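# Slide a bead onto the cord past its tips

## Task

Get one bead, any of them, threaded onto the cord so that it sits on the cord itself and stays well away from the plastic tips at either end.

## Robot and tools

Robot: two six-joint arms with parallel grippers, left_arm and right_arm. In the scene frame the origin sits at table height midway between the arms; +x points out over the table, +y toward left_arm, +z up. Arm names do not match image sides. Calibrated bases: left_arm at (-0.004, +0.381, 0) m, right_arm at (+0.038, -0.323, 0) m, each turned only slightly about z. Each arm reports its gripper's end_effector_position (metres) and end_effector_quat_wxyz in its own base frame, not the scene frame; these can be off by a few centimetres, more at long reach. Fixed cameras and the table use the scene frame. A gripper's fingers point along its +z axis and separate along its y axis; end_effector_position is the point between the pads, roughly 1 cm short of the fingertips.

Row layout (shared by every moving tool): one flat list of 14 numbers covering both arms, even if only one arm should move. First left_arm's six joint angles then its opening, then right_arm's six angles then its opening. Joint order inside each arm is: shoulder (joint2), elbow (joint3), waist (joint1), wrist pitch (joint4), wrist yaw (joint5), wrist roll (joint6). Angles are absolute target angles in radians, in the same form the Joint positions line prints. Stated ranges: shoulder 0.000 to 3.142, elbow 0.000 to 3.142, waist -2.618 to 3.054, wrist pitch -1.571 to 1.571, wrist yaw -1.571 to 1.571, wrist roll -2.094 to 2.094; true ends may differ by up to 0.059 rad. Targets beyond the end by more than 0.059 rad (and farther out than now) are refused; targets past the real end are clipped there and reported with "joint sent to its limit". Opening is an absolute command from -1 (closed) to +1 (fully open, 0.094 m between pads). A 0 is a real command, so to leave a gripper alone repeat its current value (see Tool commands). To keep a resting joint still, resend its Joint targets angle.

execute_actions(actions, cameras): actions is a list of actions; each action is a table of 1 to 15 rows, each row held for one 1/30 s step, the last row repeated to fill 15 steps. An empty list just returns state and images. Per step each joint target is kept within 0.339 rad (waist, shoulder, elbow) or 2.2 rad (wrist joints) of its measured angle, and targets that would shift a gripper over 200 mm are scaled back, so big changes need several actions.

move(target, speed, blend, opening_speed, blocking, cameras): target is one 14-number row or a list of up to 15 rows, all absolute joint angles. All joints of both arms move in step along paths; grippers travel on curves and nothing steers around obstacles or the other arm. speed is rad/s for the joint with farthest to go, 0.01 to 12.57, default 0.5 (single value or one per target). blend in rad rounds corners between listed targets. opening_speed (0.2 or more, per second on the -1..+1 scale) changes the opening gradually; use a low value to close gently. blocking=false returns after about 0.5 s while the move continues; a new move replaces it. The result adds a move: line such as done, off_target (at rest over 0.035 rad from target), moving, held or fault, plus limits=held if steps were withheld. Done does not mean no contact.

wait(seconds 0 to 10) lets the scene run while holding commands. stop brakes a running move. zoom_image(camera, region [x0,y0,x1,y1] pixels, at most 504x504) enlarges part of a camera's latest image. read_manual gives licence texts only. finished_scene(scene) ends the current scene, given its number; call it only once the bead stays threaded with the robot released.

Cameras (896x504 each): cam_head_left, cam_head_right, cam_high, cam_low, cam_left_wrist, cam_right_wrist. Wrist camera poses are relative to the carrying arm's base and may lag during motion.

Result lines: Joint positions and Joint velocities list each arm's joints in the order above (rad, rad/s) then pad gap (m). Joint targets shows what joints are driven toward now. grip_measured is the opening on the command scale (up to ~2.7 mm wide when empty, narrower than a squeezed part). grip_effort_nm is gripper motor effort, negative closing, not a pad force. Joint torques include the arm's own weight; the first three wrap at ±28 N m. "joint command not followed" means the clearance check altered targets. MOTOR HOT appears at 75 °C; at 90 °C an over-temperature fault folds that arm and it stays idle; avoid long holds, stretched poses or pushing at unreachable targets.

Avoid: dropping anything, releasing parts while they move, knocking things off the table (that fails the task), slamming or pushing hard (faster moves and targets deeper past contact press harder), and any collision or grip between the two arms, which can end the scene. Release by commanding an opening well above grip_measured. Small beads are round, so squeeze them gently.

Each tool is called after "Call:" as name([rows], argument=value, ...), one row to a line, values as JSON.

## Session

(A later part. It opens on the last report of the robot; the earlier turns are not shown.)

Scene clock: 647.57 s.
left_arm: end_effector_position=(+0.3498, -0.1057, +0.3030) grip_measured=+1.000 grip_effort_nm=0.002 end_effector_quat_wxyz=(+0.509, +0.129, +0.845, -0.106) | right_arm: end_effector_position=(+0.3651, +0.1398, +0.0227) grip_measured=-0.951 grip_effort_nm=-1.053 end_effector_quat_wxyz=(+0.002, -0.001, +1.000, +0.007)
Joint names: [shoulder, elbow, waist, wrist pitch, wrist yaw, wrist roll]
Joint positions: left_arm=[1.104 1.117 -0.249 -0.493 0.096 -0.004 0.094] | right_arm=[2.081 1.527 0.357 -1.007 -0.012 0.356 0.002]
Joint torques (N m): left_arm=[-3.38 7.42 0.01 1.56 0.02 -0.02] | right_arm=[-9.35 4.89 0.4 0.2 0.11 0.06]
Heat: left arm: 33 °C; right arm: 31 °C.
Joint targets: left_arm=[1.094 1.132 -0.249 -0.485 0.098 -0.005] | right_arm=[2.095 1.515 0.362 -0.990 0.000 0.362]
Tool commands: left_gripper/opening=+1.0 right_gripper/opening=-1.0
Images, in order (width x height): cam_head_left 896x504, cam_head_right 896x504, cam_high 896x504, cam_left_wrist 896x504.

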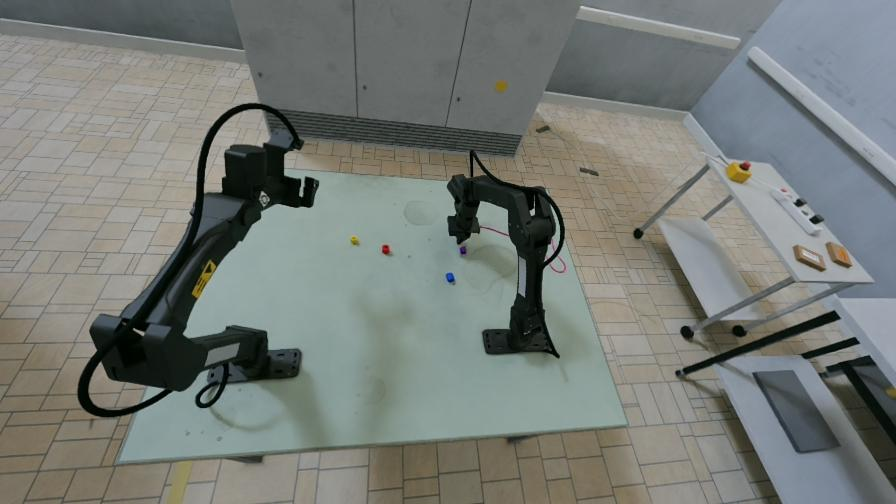

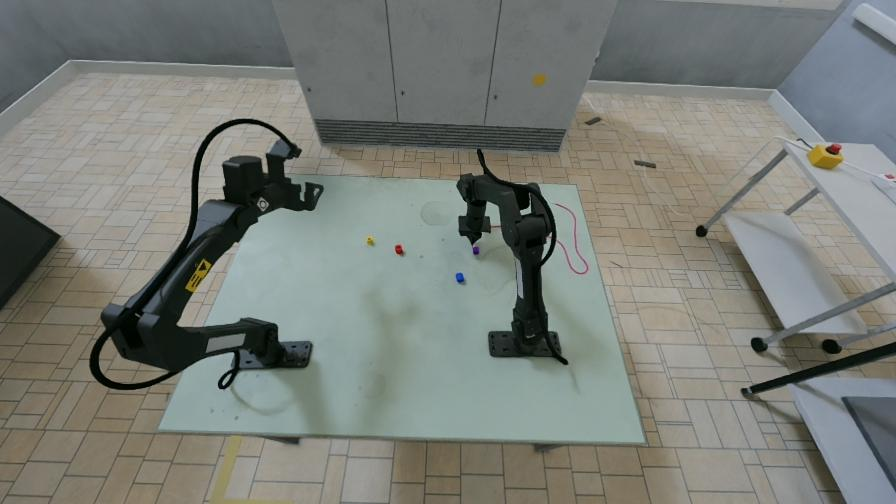

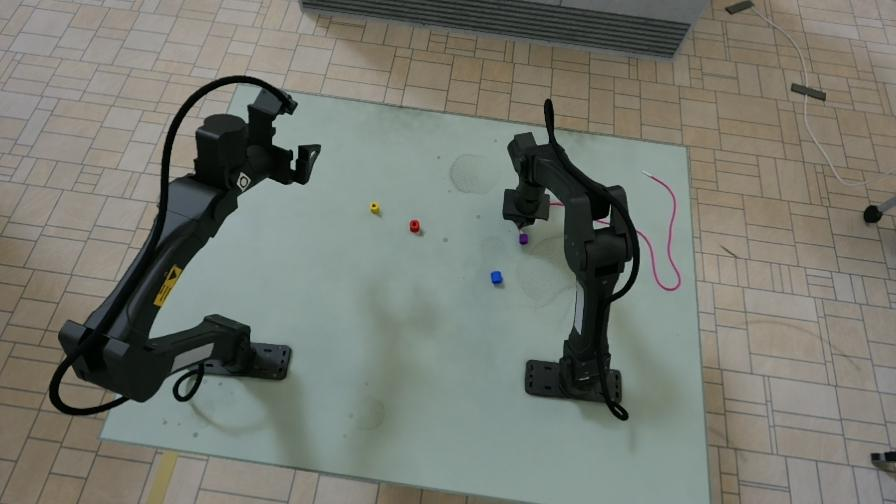

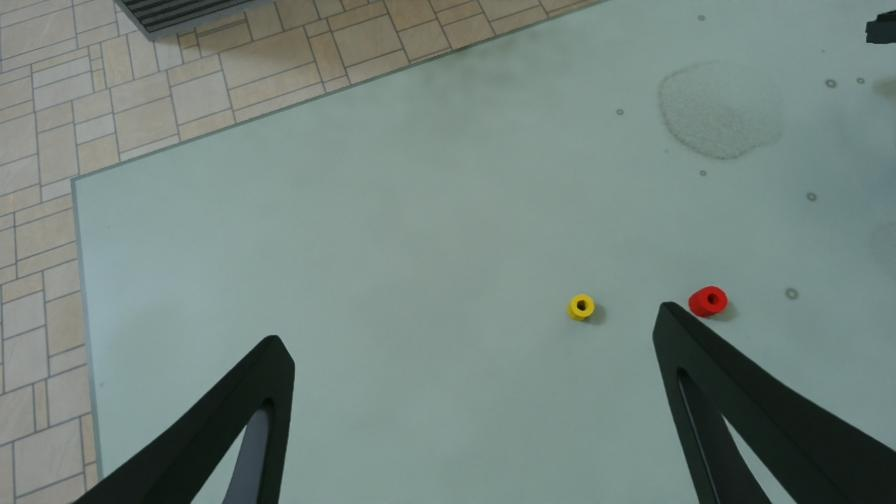

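Call:
move(target=[1.094, 1.132, -0.249, -0.485, 0.098, -0.005, 1.0, 2.075, 1.565, 0.320, -1.055, 0.0, 0.34, -1.0], speed=0.1, cameras=["cam_right_wrist", "cam_high", "cam_low"])

Call:
zoom_image(camera="cam_low", region=[350, 260, 450, 330])

Call:
zoom_image(camera="cam_high", region=[490, 180, 590, 250])

Scene clock: 674.23 s.
left_arm: end_effector_position=(+0.3498, -0.1057, +0.3030) grip_measured=+1.000 grip_effort_nm=0.002 end_effector_quat_wxyz=(+0.509, +0.129, +0.845, -0.106) | right_arm: end_effector_position=(+0.3613, +0.1254, +0.0228) grip_measured=-0.951 grip_effort_nm=-1.057 end_effector_quat_wxyz=(-0.014, +0.009, +1.000, +0.002)
Joint names: [shoulder, elbow, waist, wrist pitch, wrist yaw, wrist roll]
Joint positions: left_arm=[1.104 1.117 -0.249 -0.493 0.096 -0.004 0.094] | right_arm=[2.081 1.527 0.326 -1.042 -0.012 0.344 0.002]
Joint torques (N m): left_arm=[-3.4 7.45 -0.01 1.56 0.02 -0.02] | right_arm=[-10.78 8.68 -0.49 -0.16 0.11 -0.01]
Heat: left arm: 33 °C; right arm: 31 °C.
Joint targets: left_arm=[1.094 1.132 -0.249 -0.485 0.098 -0.005] | right_arm=[2.075 1.565 0.320 -1.055 0.000 0.340]
move: off_target (right_arm); right_arm: the elbow is farthest, 0.038 rad from its target
camera_calibration:
cam_right_wrist: T_world_to_cam=[[-0.119176, -0.992873, -0.00045095, 0.169488], [-0.712542, 0.0852108, 0.696436, 0.256056], [-0.691434, 0.0833195, -0.717619, 0.371614], [0, 0, 0, 1]] pos_world=[0.459596, 0.115499, 0.0884273]
Images, in order (width x height): cam_high 896x504, cam_low 896x504, cam_right_wrist 896x504.

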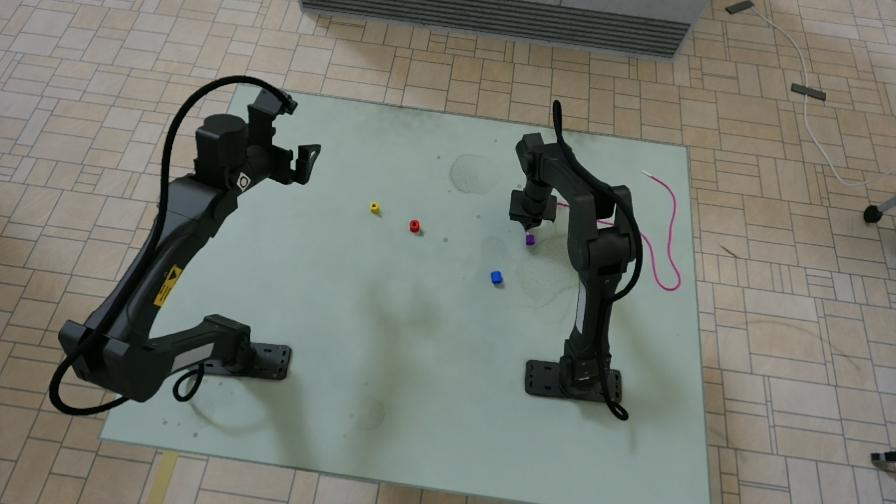

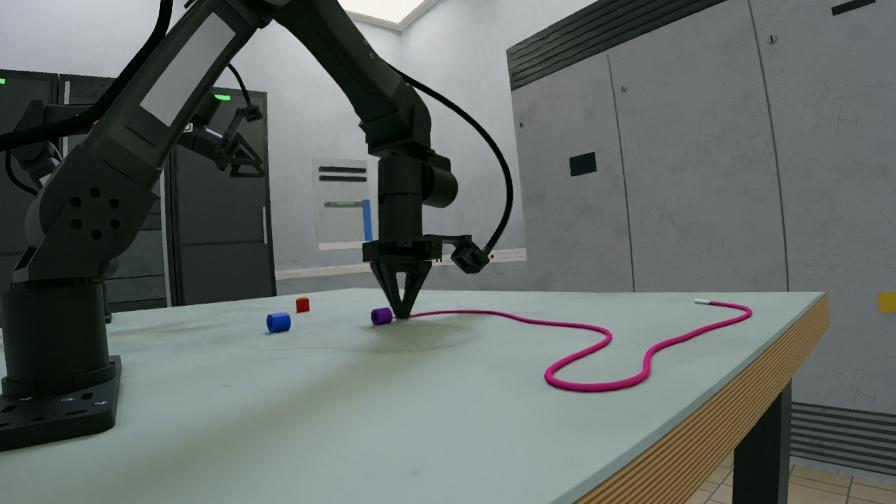

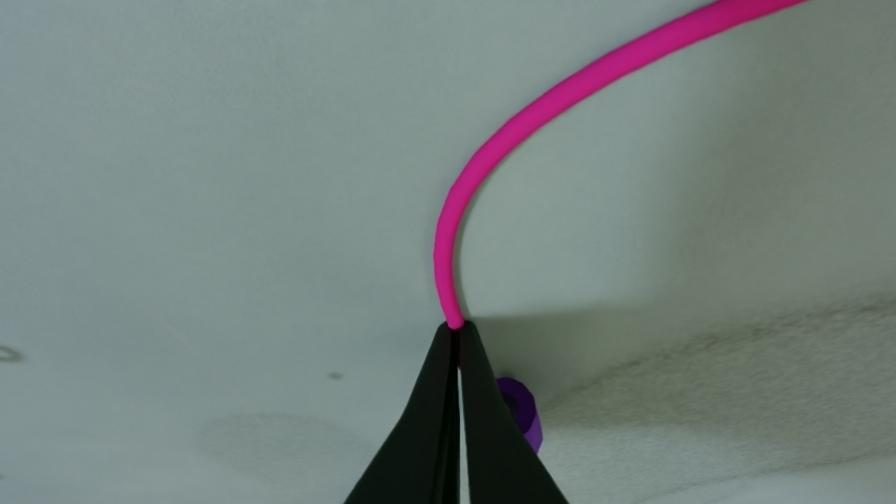

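Scaled by 5.040 from the camera's 896x504 image, which has a finer 1280x720 frame.

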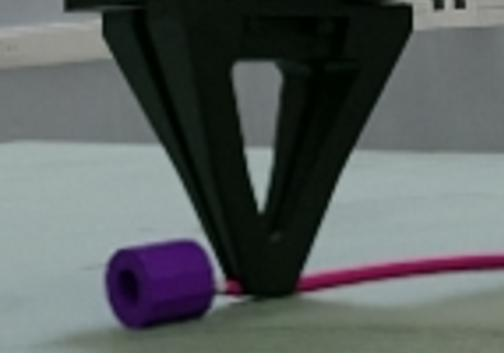

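Scaled by 5.040 from the camera's 896x504 image, which has a finer 1280x720 frame.

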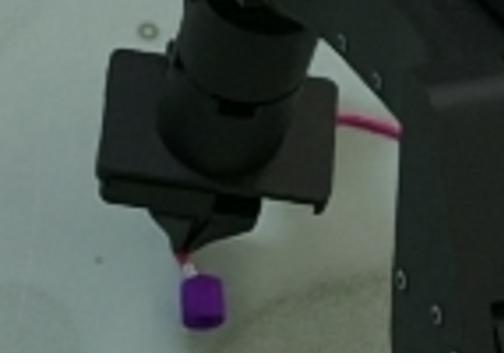

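Call:
move(target=[1.094, 1.132, -0.249, -0.485, 0.098, -0.005, 1.0, 2.075, 1.565, 0.320, -1.055, 0.0, 0.0, -1.0], speed=0.3, cameras=["cam_right_wrist", "cam_high", "cam_low"])

Call:
zoom_image(camera="cam_low", region=[350, 260, 450, 330])

Call:
zoom_image(camera="cam_high", region=[490, 180, 590, 250])

Scene clock: 716.80 s.
left_arm: end_effector_position=(+0.3498, -0.1057, +0.3030) grip_measured=+1.000 grip_effort_nm=-0.007 end_effector_quat_wxyz=(+0.509, +0.129, +0.845, -0.106) | right_arm: end_effector_position=(+0.3609, +0.1250, +0.0228) grip_measured=-0.951 grip_effort_nm=-1.053 end_effector_quat_wxyz=(-0.014, -0.159, +0.987, +0.003)
Joint names: [shoulder, elbow, waist, wrist pitch, wrist yaw, wrist roll]
Joint positions: left_arm=[1.104 1.117 -0.249 -0.493 0.096 -0.004 0.094] | right_arm=[2.081 1.527 0.326 -1.044 -0.011 0.005 0.002]
Joint torques (N m): left_arm=[-3.4 7.43 0.01 1.57 0.02 -0.02] | right_arm=[-10.73 8.65 -0.49 -0.15 0.11 -0.06]
Heat: left arm: 33 °C; right arm: 32 °C.
Joint targets: left_arm=[1.094 1.132 -0.249 -0.485 0.098 -0.005] | right_arm=[2.075 1.565 0.320 -1.055 0.000 0.000]
move: off_target (right_arm); right_arm: the elbow is farthest, 0.038 rad from its target
camera_calibration:
cam_right_wrist: T_world_to_cam=[[0.217436, -0.976039, -0.00829018, 0.0456896], [-0.69912, -0.161661, 0.696489, 0.281757], [-0.681141, -0.145646, -0.71752, 0.396339], [0, 0, 0, 1]] pos_world=[0.457011, 0.147869, 0.0885194]
Images, in order (width x height): cam_high 896x504, cam_low 896x504, cam_right_wrist 896x504.

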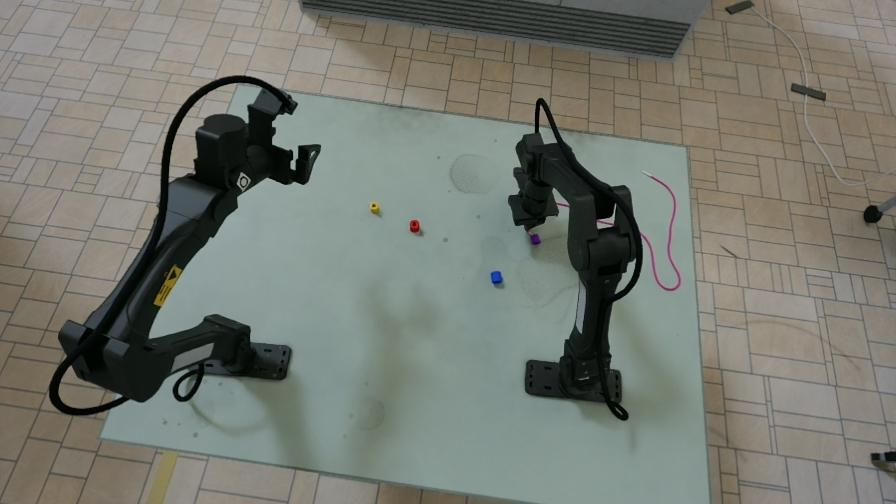

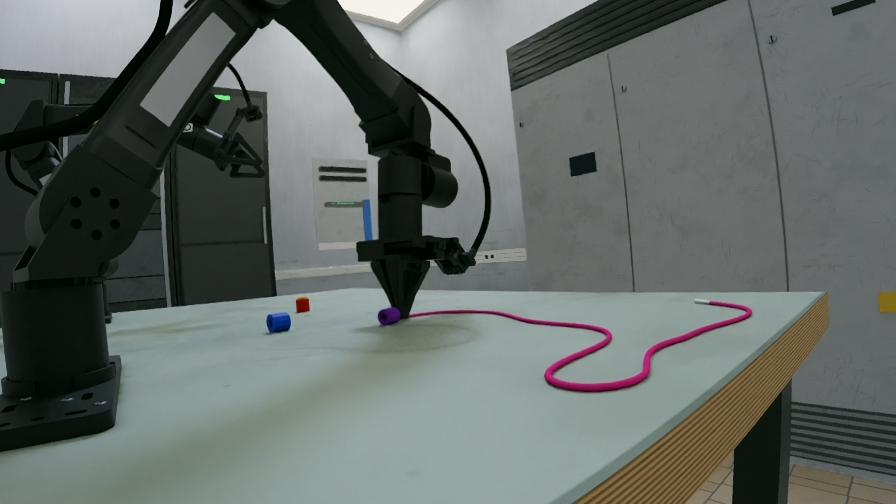

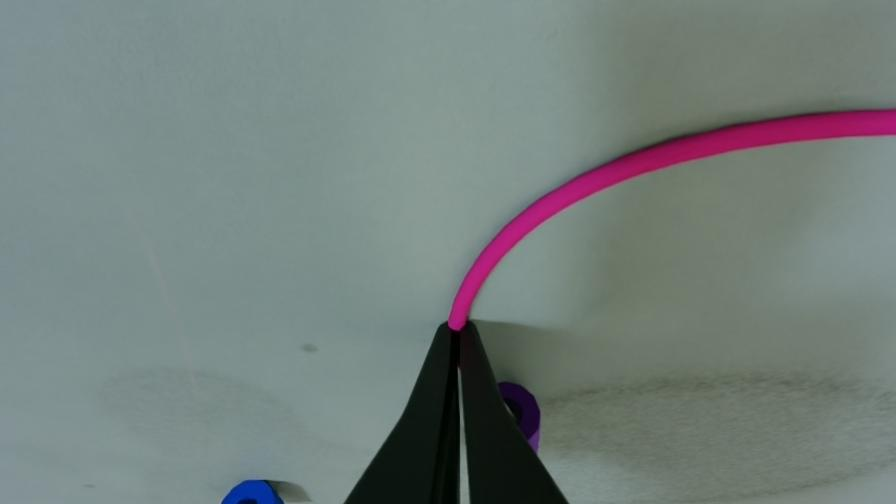

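Scaled by 5.040 from the camera's 896x504 image, which has a finer 1280x720 frame.

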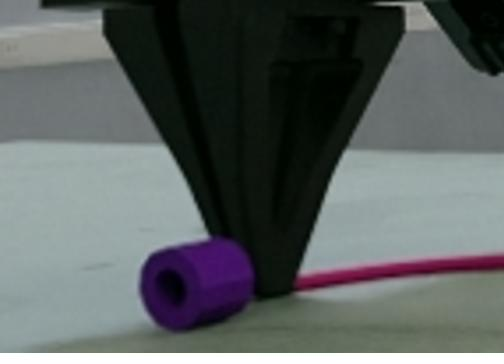

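Scaled by 5.040 from the camera's 896x504 image, which has a finer 1280x720 frame.

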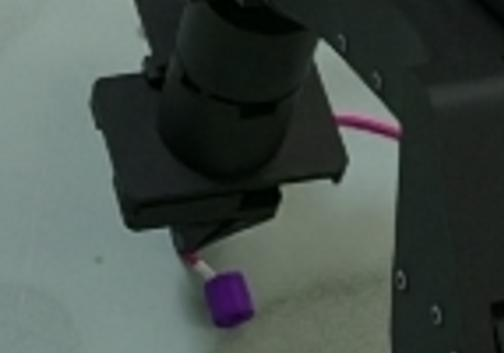

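Call:
move(target=[1.094, 1.132, -0.249, -0.485, 0.098, -0.005, 1.0, 1.99, 1.42, 0.299, -1.0, 0.0, 0.0, -1.0], speed=0.1, cameras=["cam_right_wrist", "cam_high", "cam_low"])

Call:
zoom_image(camera="cam_low", region=[350, 260, 450, 330])

Call:
zoom_image(camera="cam_high", region=[490, 200, 590, 270])

Scene clock: 755.67 s.
left_arm: end_effector_position=(+0.3498, -0.1057, +0.3030) grip_measured=+1.000 grip_effort_nm=0.007 end_effector_quat_wxyz=(+0.509, +0.129, +0.845, -0.106) | right_arm: end_effector_position=(+0.3477, +0.1136, +0.0219) grip_measured=-0.951 grip_effort_nm=-1.057 end_effector_quat_wxyz=(-0.017, -0.151, +0.988, +0.002)
Joint names: [shoulder, elbow, waist, wrist pitch, wrist yaw, wrist roll]
Joint positions: left_arm=[1.104 1.117 -0.249 -0.493 0.096 -0.004 0.094] | right_arm=[2.028 1.443 0.308 -1.018 -0.01 0.004 0.002]
Joint torques (N m): left_arm=[-3.4 7.42 0.01 1.57 0.02 -0.02] | right_arm=[-12.88 3.99 -0.8 0.14 0.09 -0.02]
Heat: left arm: 33 °C; right arm: 33 °C.
Joint targets: left_arm=[1.094 1.132 -0.249 -0.485 0.098 -0.005] | right_arm=[1.990 1.420 0.299 -1.000 0.000 0.000]
move: off_target (right_arm); right_arm: the shoulder is farthest, 0.038 rad from its target
camera_calibration:
cam_right_wrist: T_world_to_cam=[[0.201351, -0.979497, -0.00661178, 0.0432811], [-0.698409, -0.148296, 0.700166, 0.26947], [-0.686791, -0.136362, -0.713949, 0.385746], [0, 0, 0, 1]] pos_world=[0.444413, 0.134956, 0.0870153]
Images, in order (width x height): cam_high 896x504, cam_low 896x504, cam_right_wrist 896x504.

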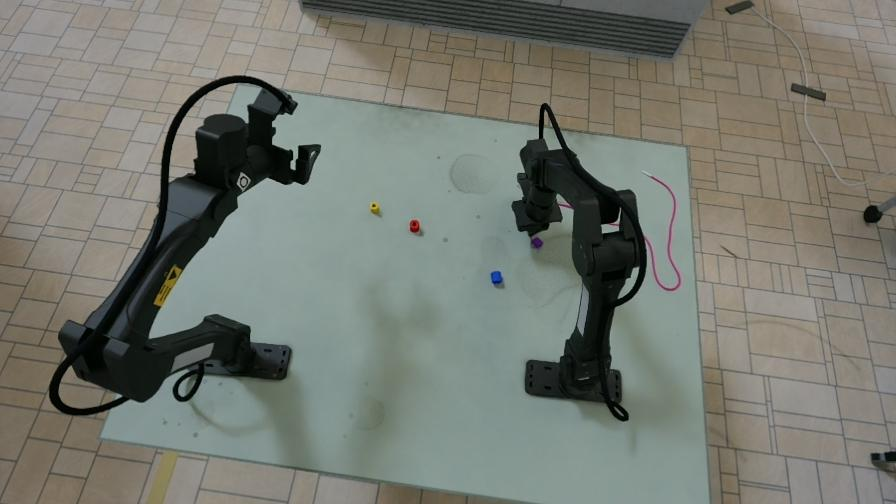

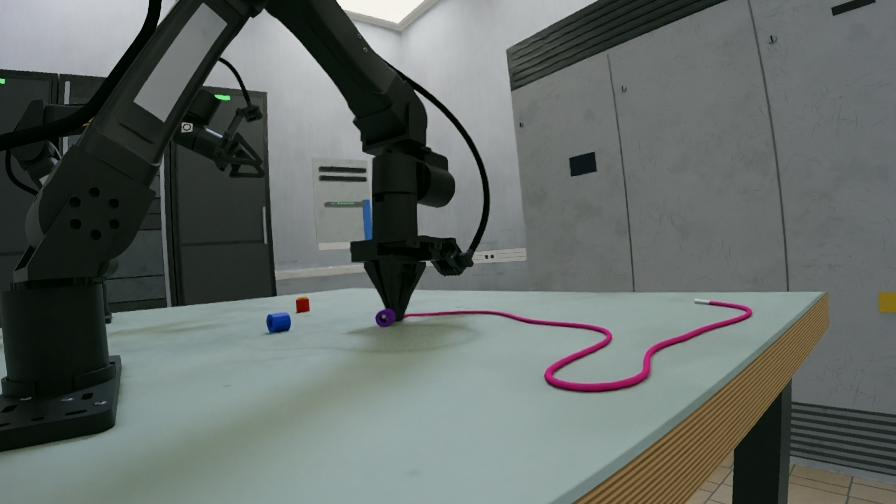

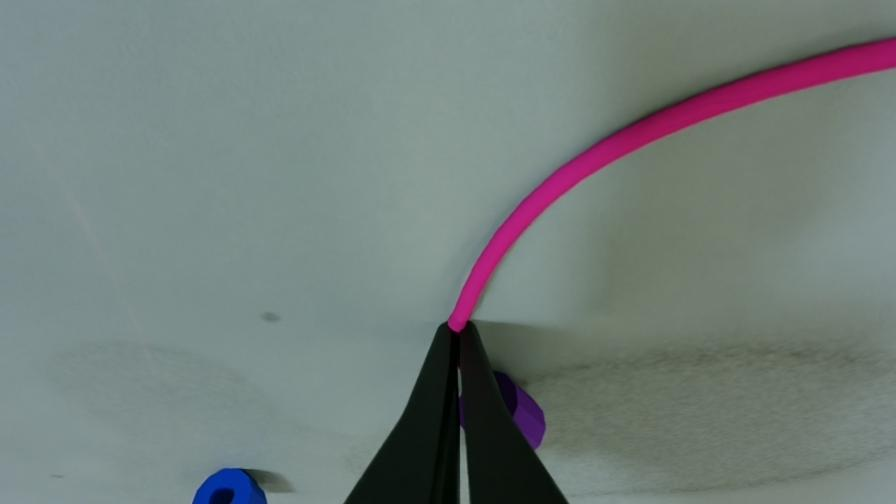

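Scaled by 5.040 from the camera's 896x504 image, which has a finer 1280x720 frame.

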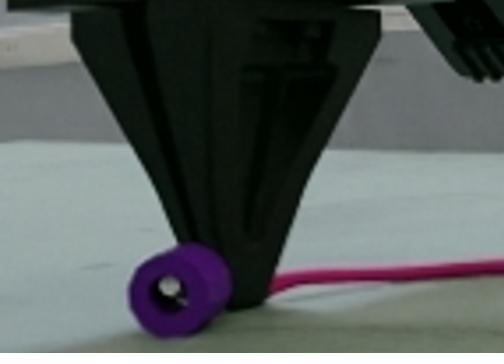

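Scaled by 5.040 from the camera's 896x504 image, which has a finer 1280x720 frame.

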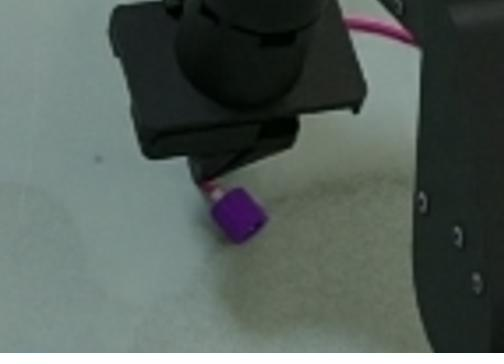

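Call:
move(target=[1.094, 1.132, -0.249, -0.485, 0.098, -0.005, 1.0, 1.943, 1.368, 0.2845, -0.985, 0.0, 0.0, -1.0], speed=0.1, cameras=["cam_right_wrist", "cam_high", "cam_low"])

Call:
zoom_image(camera="cam_low", region=[350, 260, 450, 330])

Call:
zoom_image(camera="cam_high", region=[490, 200, 590, 270])

Scene clock: 780.53 s.
left_arm: end_effector_position=(+0.3498, -0.1057, +0.3030) grip_measured=+1.000 grip_effort_nm=0.002 end_effector_quat_wxyz=(+0.509, +0.129, +0.845, -0.106) | right_arm: end_effector_position=(+0.3359, +0.1042, +0.0218) grip_measured=-0.951 grip_effort_nm=-1.057 end_effector_quat_wxyz=(-0.023, -0.144, +0.989, +0.002)
Joint names: [shoulder, elbow, waist, wrist pitch, wrist yaw, wrist roll]
Joint positions: left_arm=[1.104 1.117 -0.249 -0.493 0.096 -0.004 0.094] | right_arm=[1.99 1.385 0.293 -1.012 -0.01 0.004 0.002]
Joint torques (N m): left_arm=[-3.4 7.42 0.01 1.57 0.02 -0.02] | right_arm=[-13.19 4.27 -0.77 0.19 0.08 -0.04]
Heat: left arm: 33 °C; right arm: 37 °C.
Joint targets: left_arm=[1.094 1.132 -0.249 -0.485 0.098 -0.005] | right_arm=[1.943 1.368 0.285 -0.985 0.000 0.000]
move: off_target (right_arm); right_arm: the shoulder is farthest, 0.047 rad from its target
camera_calibration:
cam_right_wrist: T_world_to_cam=[[0.186739, -0.982395, -0.00528829, 0.041714], [-0.691789, -0.135317, 0.709307, 0.256107], [-0.697536, -0.128797, -0.704879, 0.378986], [0, 0, 0, 1]] pos_world=[0.433739, 0.124448, 0.0857017]
Images, in order (width x height): cam_high 896x504, cam_low 896x504, cam_right_wrist 896x504.

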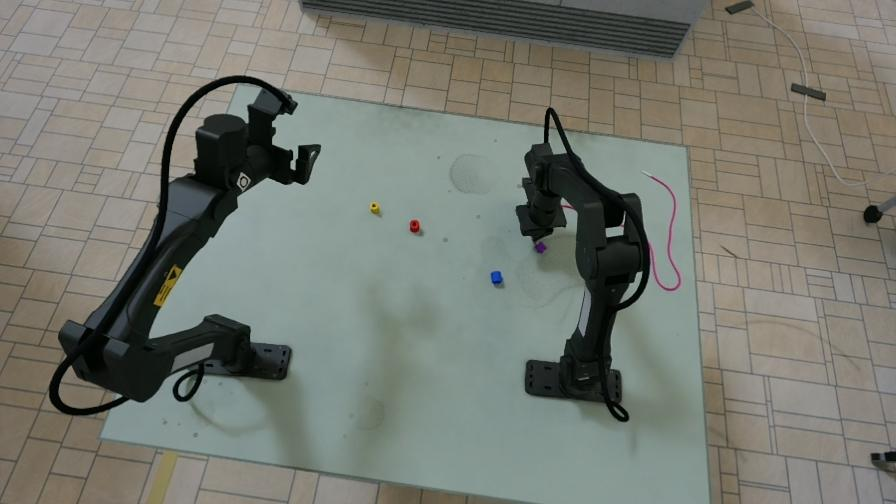

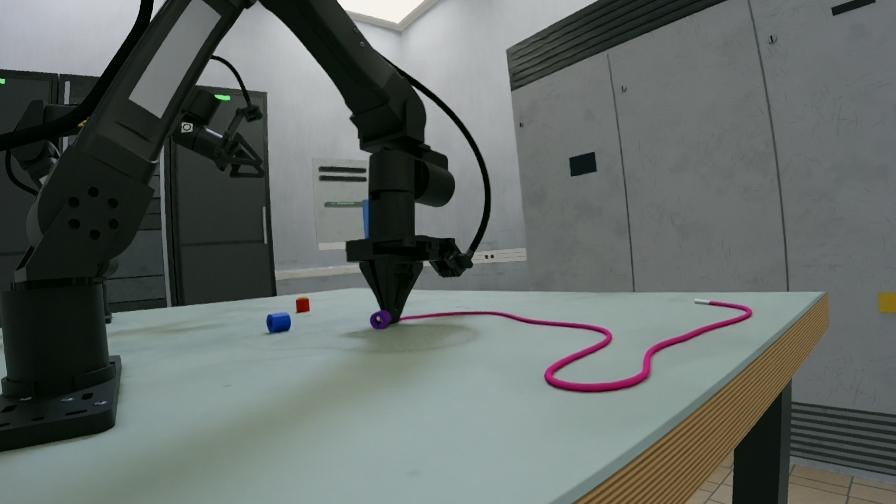

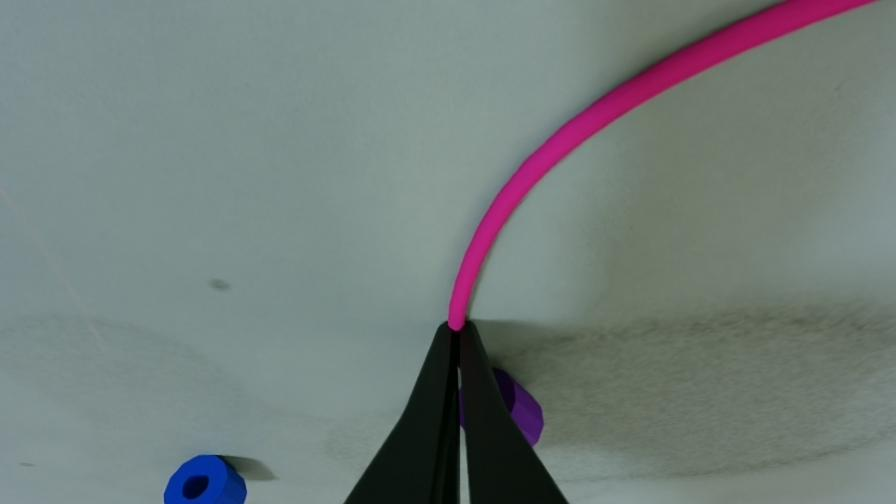

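Scaled by 5.040 from the camera's 896x504 image, which has a finer 1280x720 frame.

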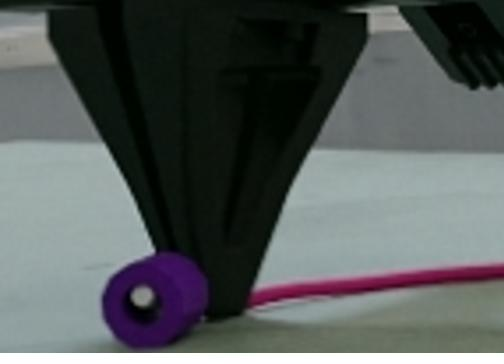

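Scaled by 5.040 from the camera's 896x504 image, which has a finer 1280x720 frame.

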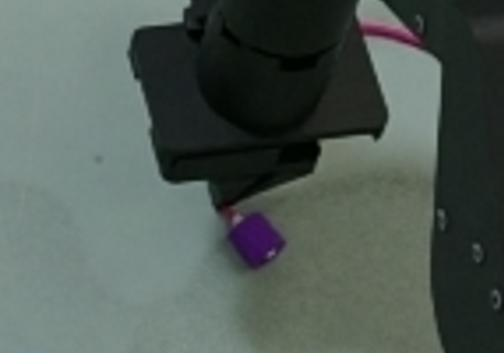

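Call:
zoom_image(camera="cam_right_wrist", region=[400, 300, 600, 500])

Call:
zoom_image(camera="cam_low", region=[360, 290, 420, 335])

Scaled by 2.520 from the camera's 896x504 image, which has a finer 1280x720 frame.

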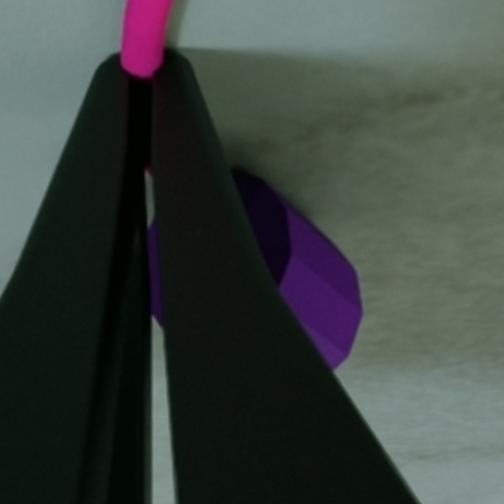

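Scaled by 8.400 from the camera's 896x504 image, which has a finer 1280x720 frame.

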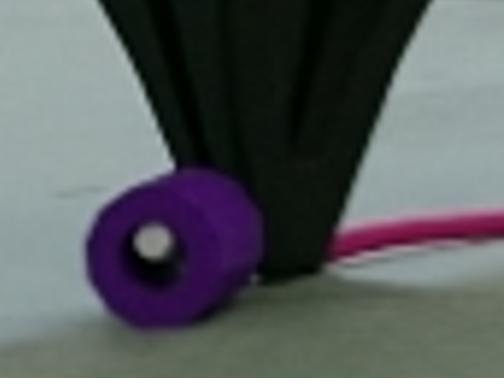

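Call:
move([
  [1.094, 1.132, -0.249, -0.485, 0.098, -0.005, 1.0, 1.943, 1.368, 0.2845, -0.985, 0.0, 0.0, -0.7],
  [1.094, 1.132, -0.249, -0.485, 0.098, -0.005, 1.0, 1.885, 1.535, 0.2845, -1.2, 0.0, 0.0, -0.7],
], speed=[0.1, 0.25], opening_speed=0.5, cameras=["cam_right_wrist", "cam_high", "cam_low"])

Call:
zoom_image(camera="cam_right_wrist", region=[350, 100, 650, 500])

Call:
zoom_image(camera="cam_low", region=[350, 270, 450, 340])

Scene clock: 822.57 s.
left_arm: end_effector_position=(+0.3498, -0.1057, +0.3030) grip_measured=+1.000 grip_effort_nm=-0.002 end_effector_quat_wxyz=(+0.509, +0.129, +0.845, -0.106) | right_arm: end_effector_position=(+0.3328, +0.1033, +0.0710) grip_measured=-0.703 grip_effort_nm=0.134 end_effector_quat_wxyz=(-0.022, -0.144, +0.989, +0.002)
Joint names: [shoulder, elbow, waist, wrist pitch, wrist yaw, wrist roll]
Joint positions: left_arm=[1.104 1.117 -0.249 -0.493 0.096 -0.004 0.094] | right_arm=[1.926 1.498 0.293 -1.187 -0.01 0.004 0.014]
Joint torques (N m): left_arm=[-3.41 7.45 -0.01 1.57 0.02 -0.01] | right_arm=[-12.41 8.76 -0.7 -0.22 0.08 -0.01]
Heat: left arm: 33 °C; right arm: 37 °C.
Joint targets: left_arm=[1.094 1.132 -0.249 -0.485 0.098 -0.005] | right_arm=[1.885 1.535 0.285 -1.200 0.000 0.000]
move: off_target (right_arm); right_arm: the shoulder is farthest, 0.041 rad from its target
camera_calibration:
cam_right_wrist: T_world_to_cam=[[0.186733, -0.982396, -0.0053682, 0.0416033], [-0.692531, -0.135507, 0.708547, 0.219231], [-0.696801, -0.128591, -0.705643, 0.411136], [0, 0, 0, 1]] pos_world=[0.430536, 0.123447, 0.135003]
Images, in order (width x height): cam_high 896x504, cam_low 896x504, cam_right_wrist 896x504.

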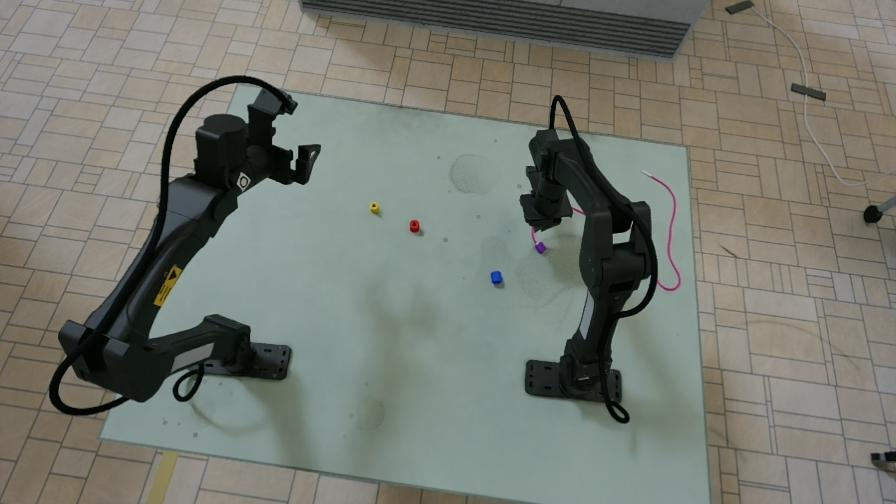

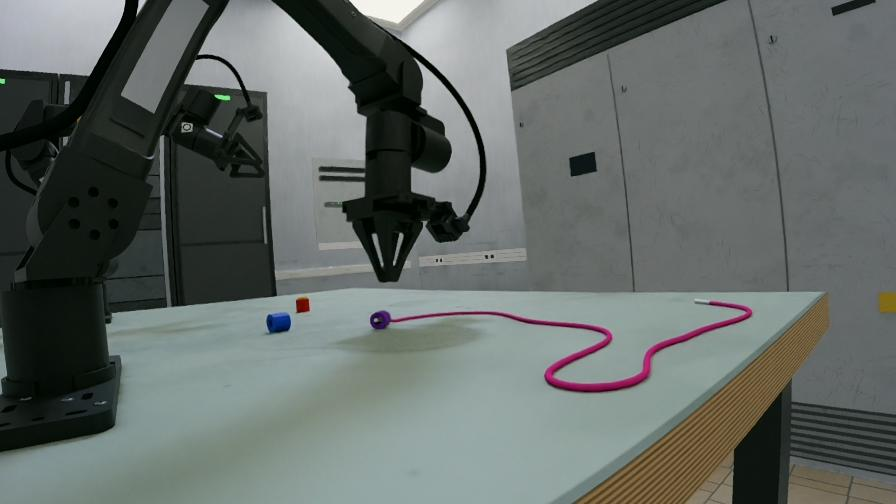

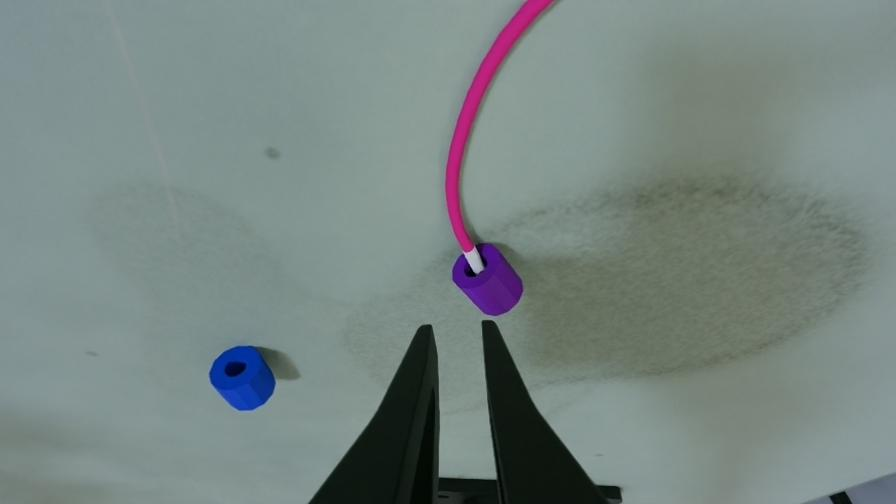

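Scaled by 1.260 from the camera's 896x504 image, which has a finer 1280x720 frame.

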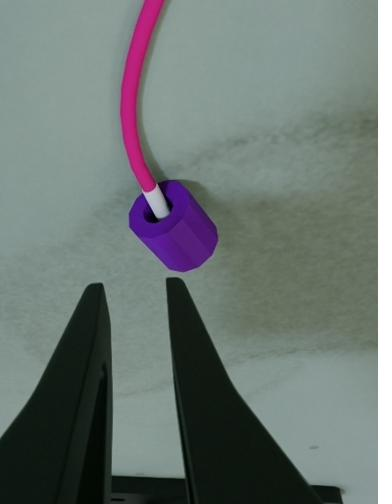

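Scaled by 5.040 from the camera's 896x504 image, which has a finer 1280x720 frame.

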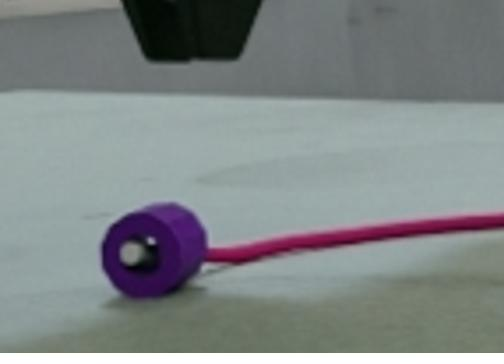

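Call:
move(target=[1.094, 1.132, -0.249, -0.485, 0.098, -0.005, 1.0, 2.25, 1.91, 0.30, -1.545, 0.01, 0.0, -0.4], speed=0.4, opening_speed=0.5, cameras=["cam_right_wrist", "cam_low"])

Scene clock: 929.30 s.
left_arm: end_effector_position=(+0.3498, -0.1057, +0.3030) grip_measured=+1.000 grip_effort_nm=0.002 end_effector_quat_wxyz=(+0.509, +0.129, +0.845, -0.106) | right_arm: end_effector_position=(+0.3382, +0.1031, +0.0593) grip_measured=-0.403 grip_effort_nm=0.134 end_effector_quat_wxyz=(-0.160, -0.142, +0.977, -0.024)
Joint names: [shoulder, elbow, waist, wrist pitch, wrist yaw, wrist roll]
Joint positions: left_arm=[1.104 1.117 -0.249 -0.493 0.096 -0.004 0.094] | right_arm=[2.235 1.868 0.293 -1.528 -0.001 0.004 0.028]
Joint torques (N m): left_arm=[-3.41 7.42 -0.01 1.56 0.02 -0.02] | right_arm=[-10.13 8.73 0.68 -0.81 0.09 -0.03]
Heat: left arm: 33 °C; right arm: 40 °C.
Joint targets: left_arm=[1.094 1.132 -0.249 -0.485 0.098 -0.005] | right_arm=[2.250 1.910 0.300 -1.545 0.010 0.000]
move: off_target (right_arm); right_arm: the elbow is farthest, 0.042 rad from its target
camera_calibration:
cam_right_wrist: T_world_to_cam=[[0.192074, -0.980834, 0.0327604, 0.0361536], [-0.480992, -0.0649885, 0.874313, 0.142607], [-0.855427, -0.18369, -0.484255, 0.452799], [0, 0, 0, 1]] pos_world=[0.448985, 0.127903, 0.0934026]
Images, in order (width x height): cam_low 896x504, cam_right_wrist 896x504.

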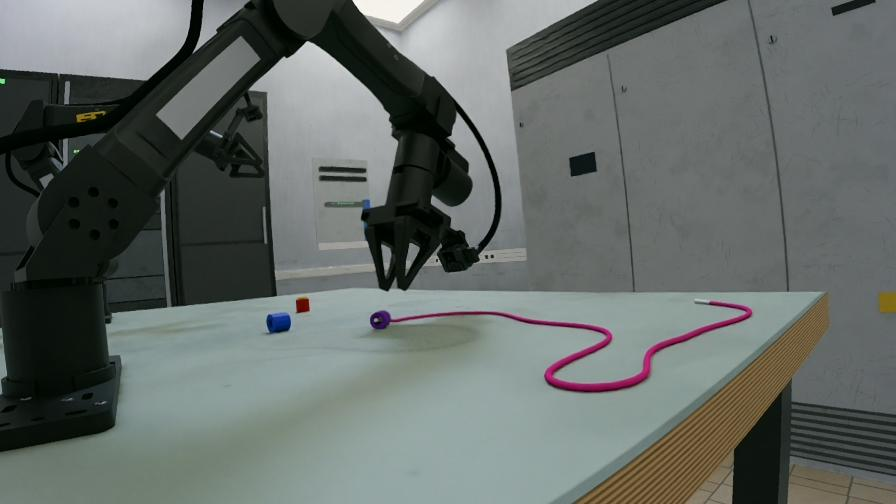

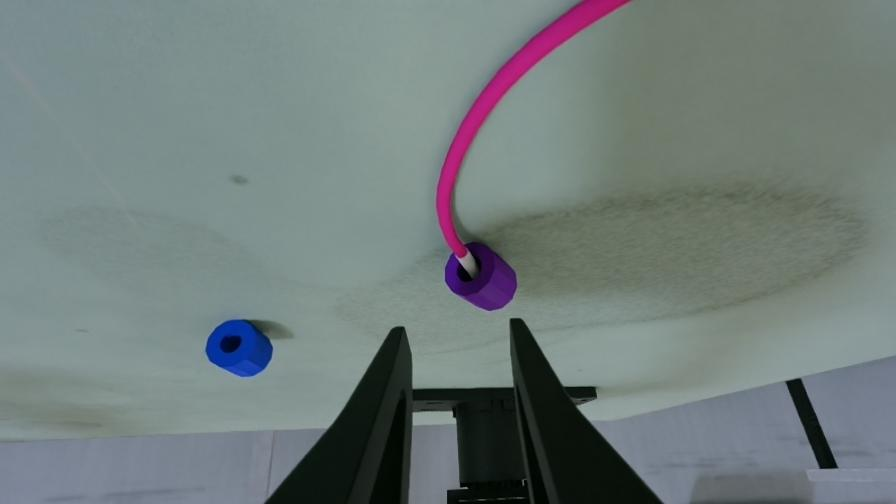

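Call:
move(target=[1.094, 1.132, -0.249, -0.485, 0.098, -0.005, 1.0, 2.372, 1.98, 0.303, -1.56, 0.01, 0.0, -0.4], speed=0.2, cameras=["cam_right_wrist", "cam_low"])

Call:
zoom_image(camera="cam_low", region=[350, 260, 450, 330])

Scene clock: 944.33 s.
left_arm: end_effector_position=(+0.3498, -0.1057, +0.3030) grip_measured=+1.000 grip_effort_nm=0.002 end_effector_quat_wxyz=(+0.509, +0.129, +0.845, -0.106) | right_arm: end_effector_position=(+0.3454, +0.1052, +0.0320) grip_measured=-0.403 grip_effort_nm=0.129 end_effector_quat_wxyz=(-0.189, -0.142, +0.971, -0.028)
Joint names: [shoulder, elbow, waist, wrist pitch, wrist yaw, wrist roll]
Joint positions: left_arm=[1.104 1.117 -0.249 -0.493 0.096 -0.004 0.094] | right_arm=[2.354 1.94 0.293 -1.542 0 0.003 0.028]
Joint torques (N m): left_arm=[-3.4 7.45 0.01 1.56 0.02 -0.02] | right_arm=[-10.62 8.4 0.92 -0.93 0.08 -0.03]
Heat: left arm: 33 °C; right arm: 39 °C.
Joint targets: left_arm=[1.094 1.132 -0.249 -0.485 0.098 -0.005] | right_arm=[2.372 1.980 0.303 -1.560 0.010 0.000]
move: off_target (right_arm); right_arm: the elbow is farthest, 0.040 rad from its target
camera_calibration:
cam_right_wrist: T_world_to_cam=[[0.194842, -0.980041, 0.039444, 0.0363749], [-0.428885, -0.0489621, 0.902031, 0.14963], [-0.882097, -0.19267, -0.429865, 0.45454], [0, 0, 0, 1]] pos_world=[0.458035, 0.130551, 0.0589847]
Images, in order (width x height): cam_low 896x504, cam_right_wrist 896x504.

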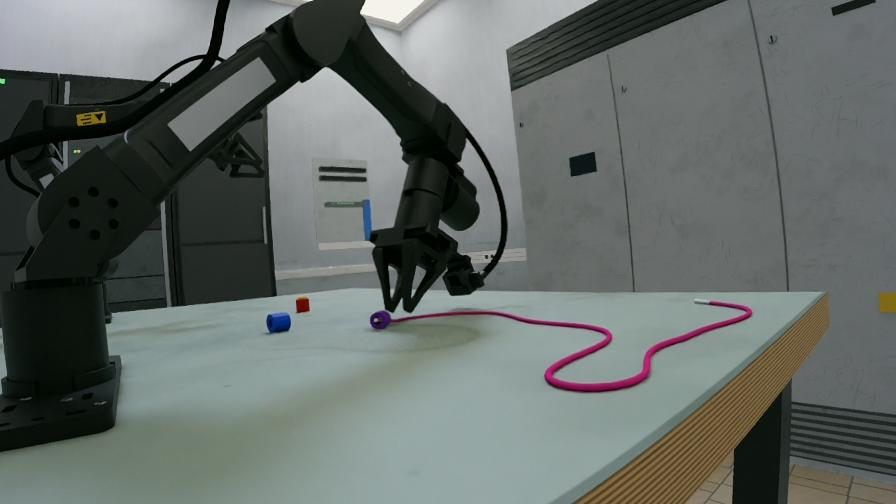

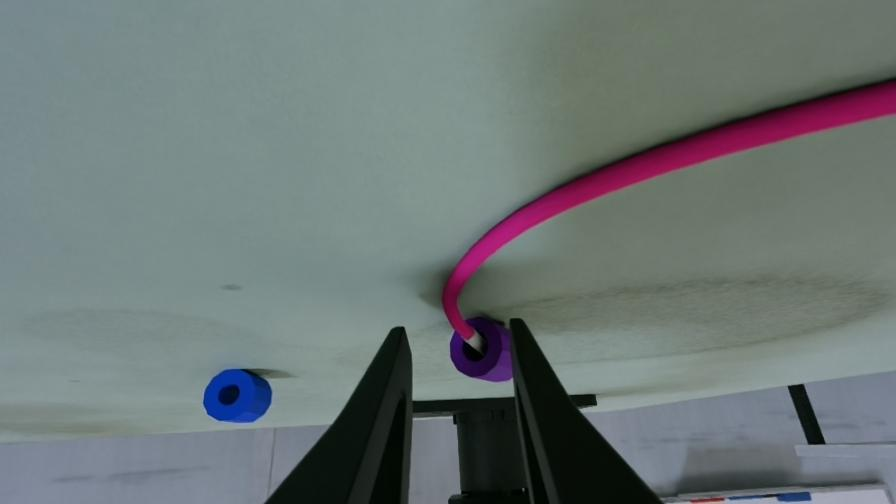

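Scaled by 5.040 from the camera's 896x504 image, which has a finer 1280x720 frame.

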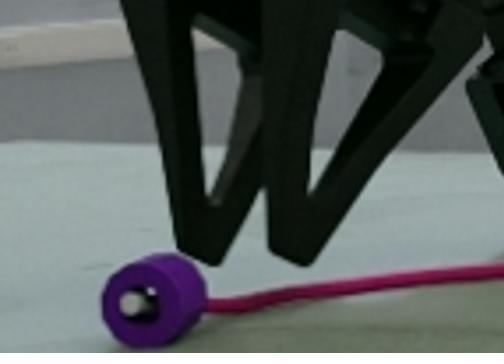

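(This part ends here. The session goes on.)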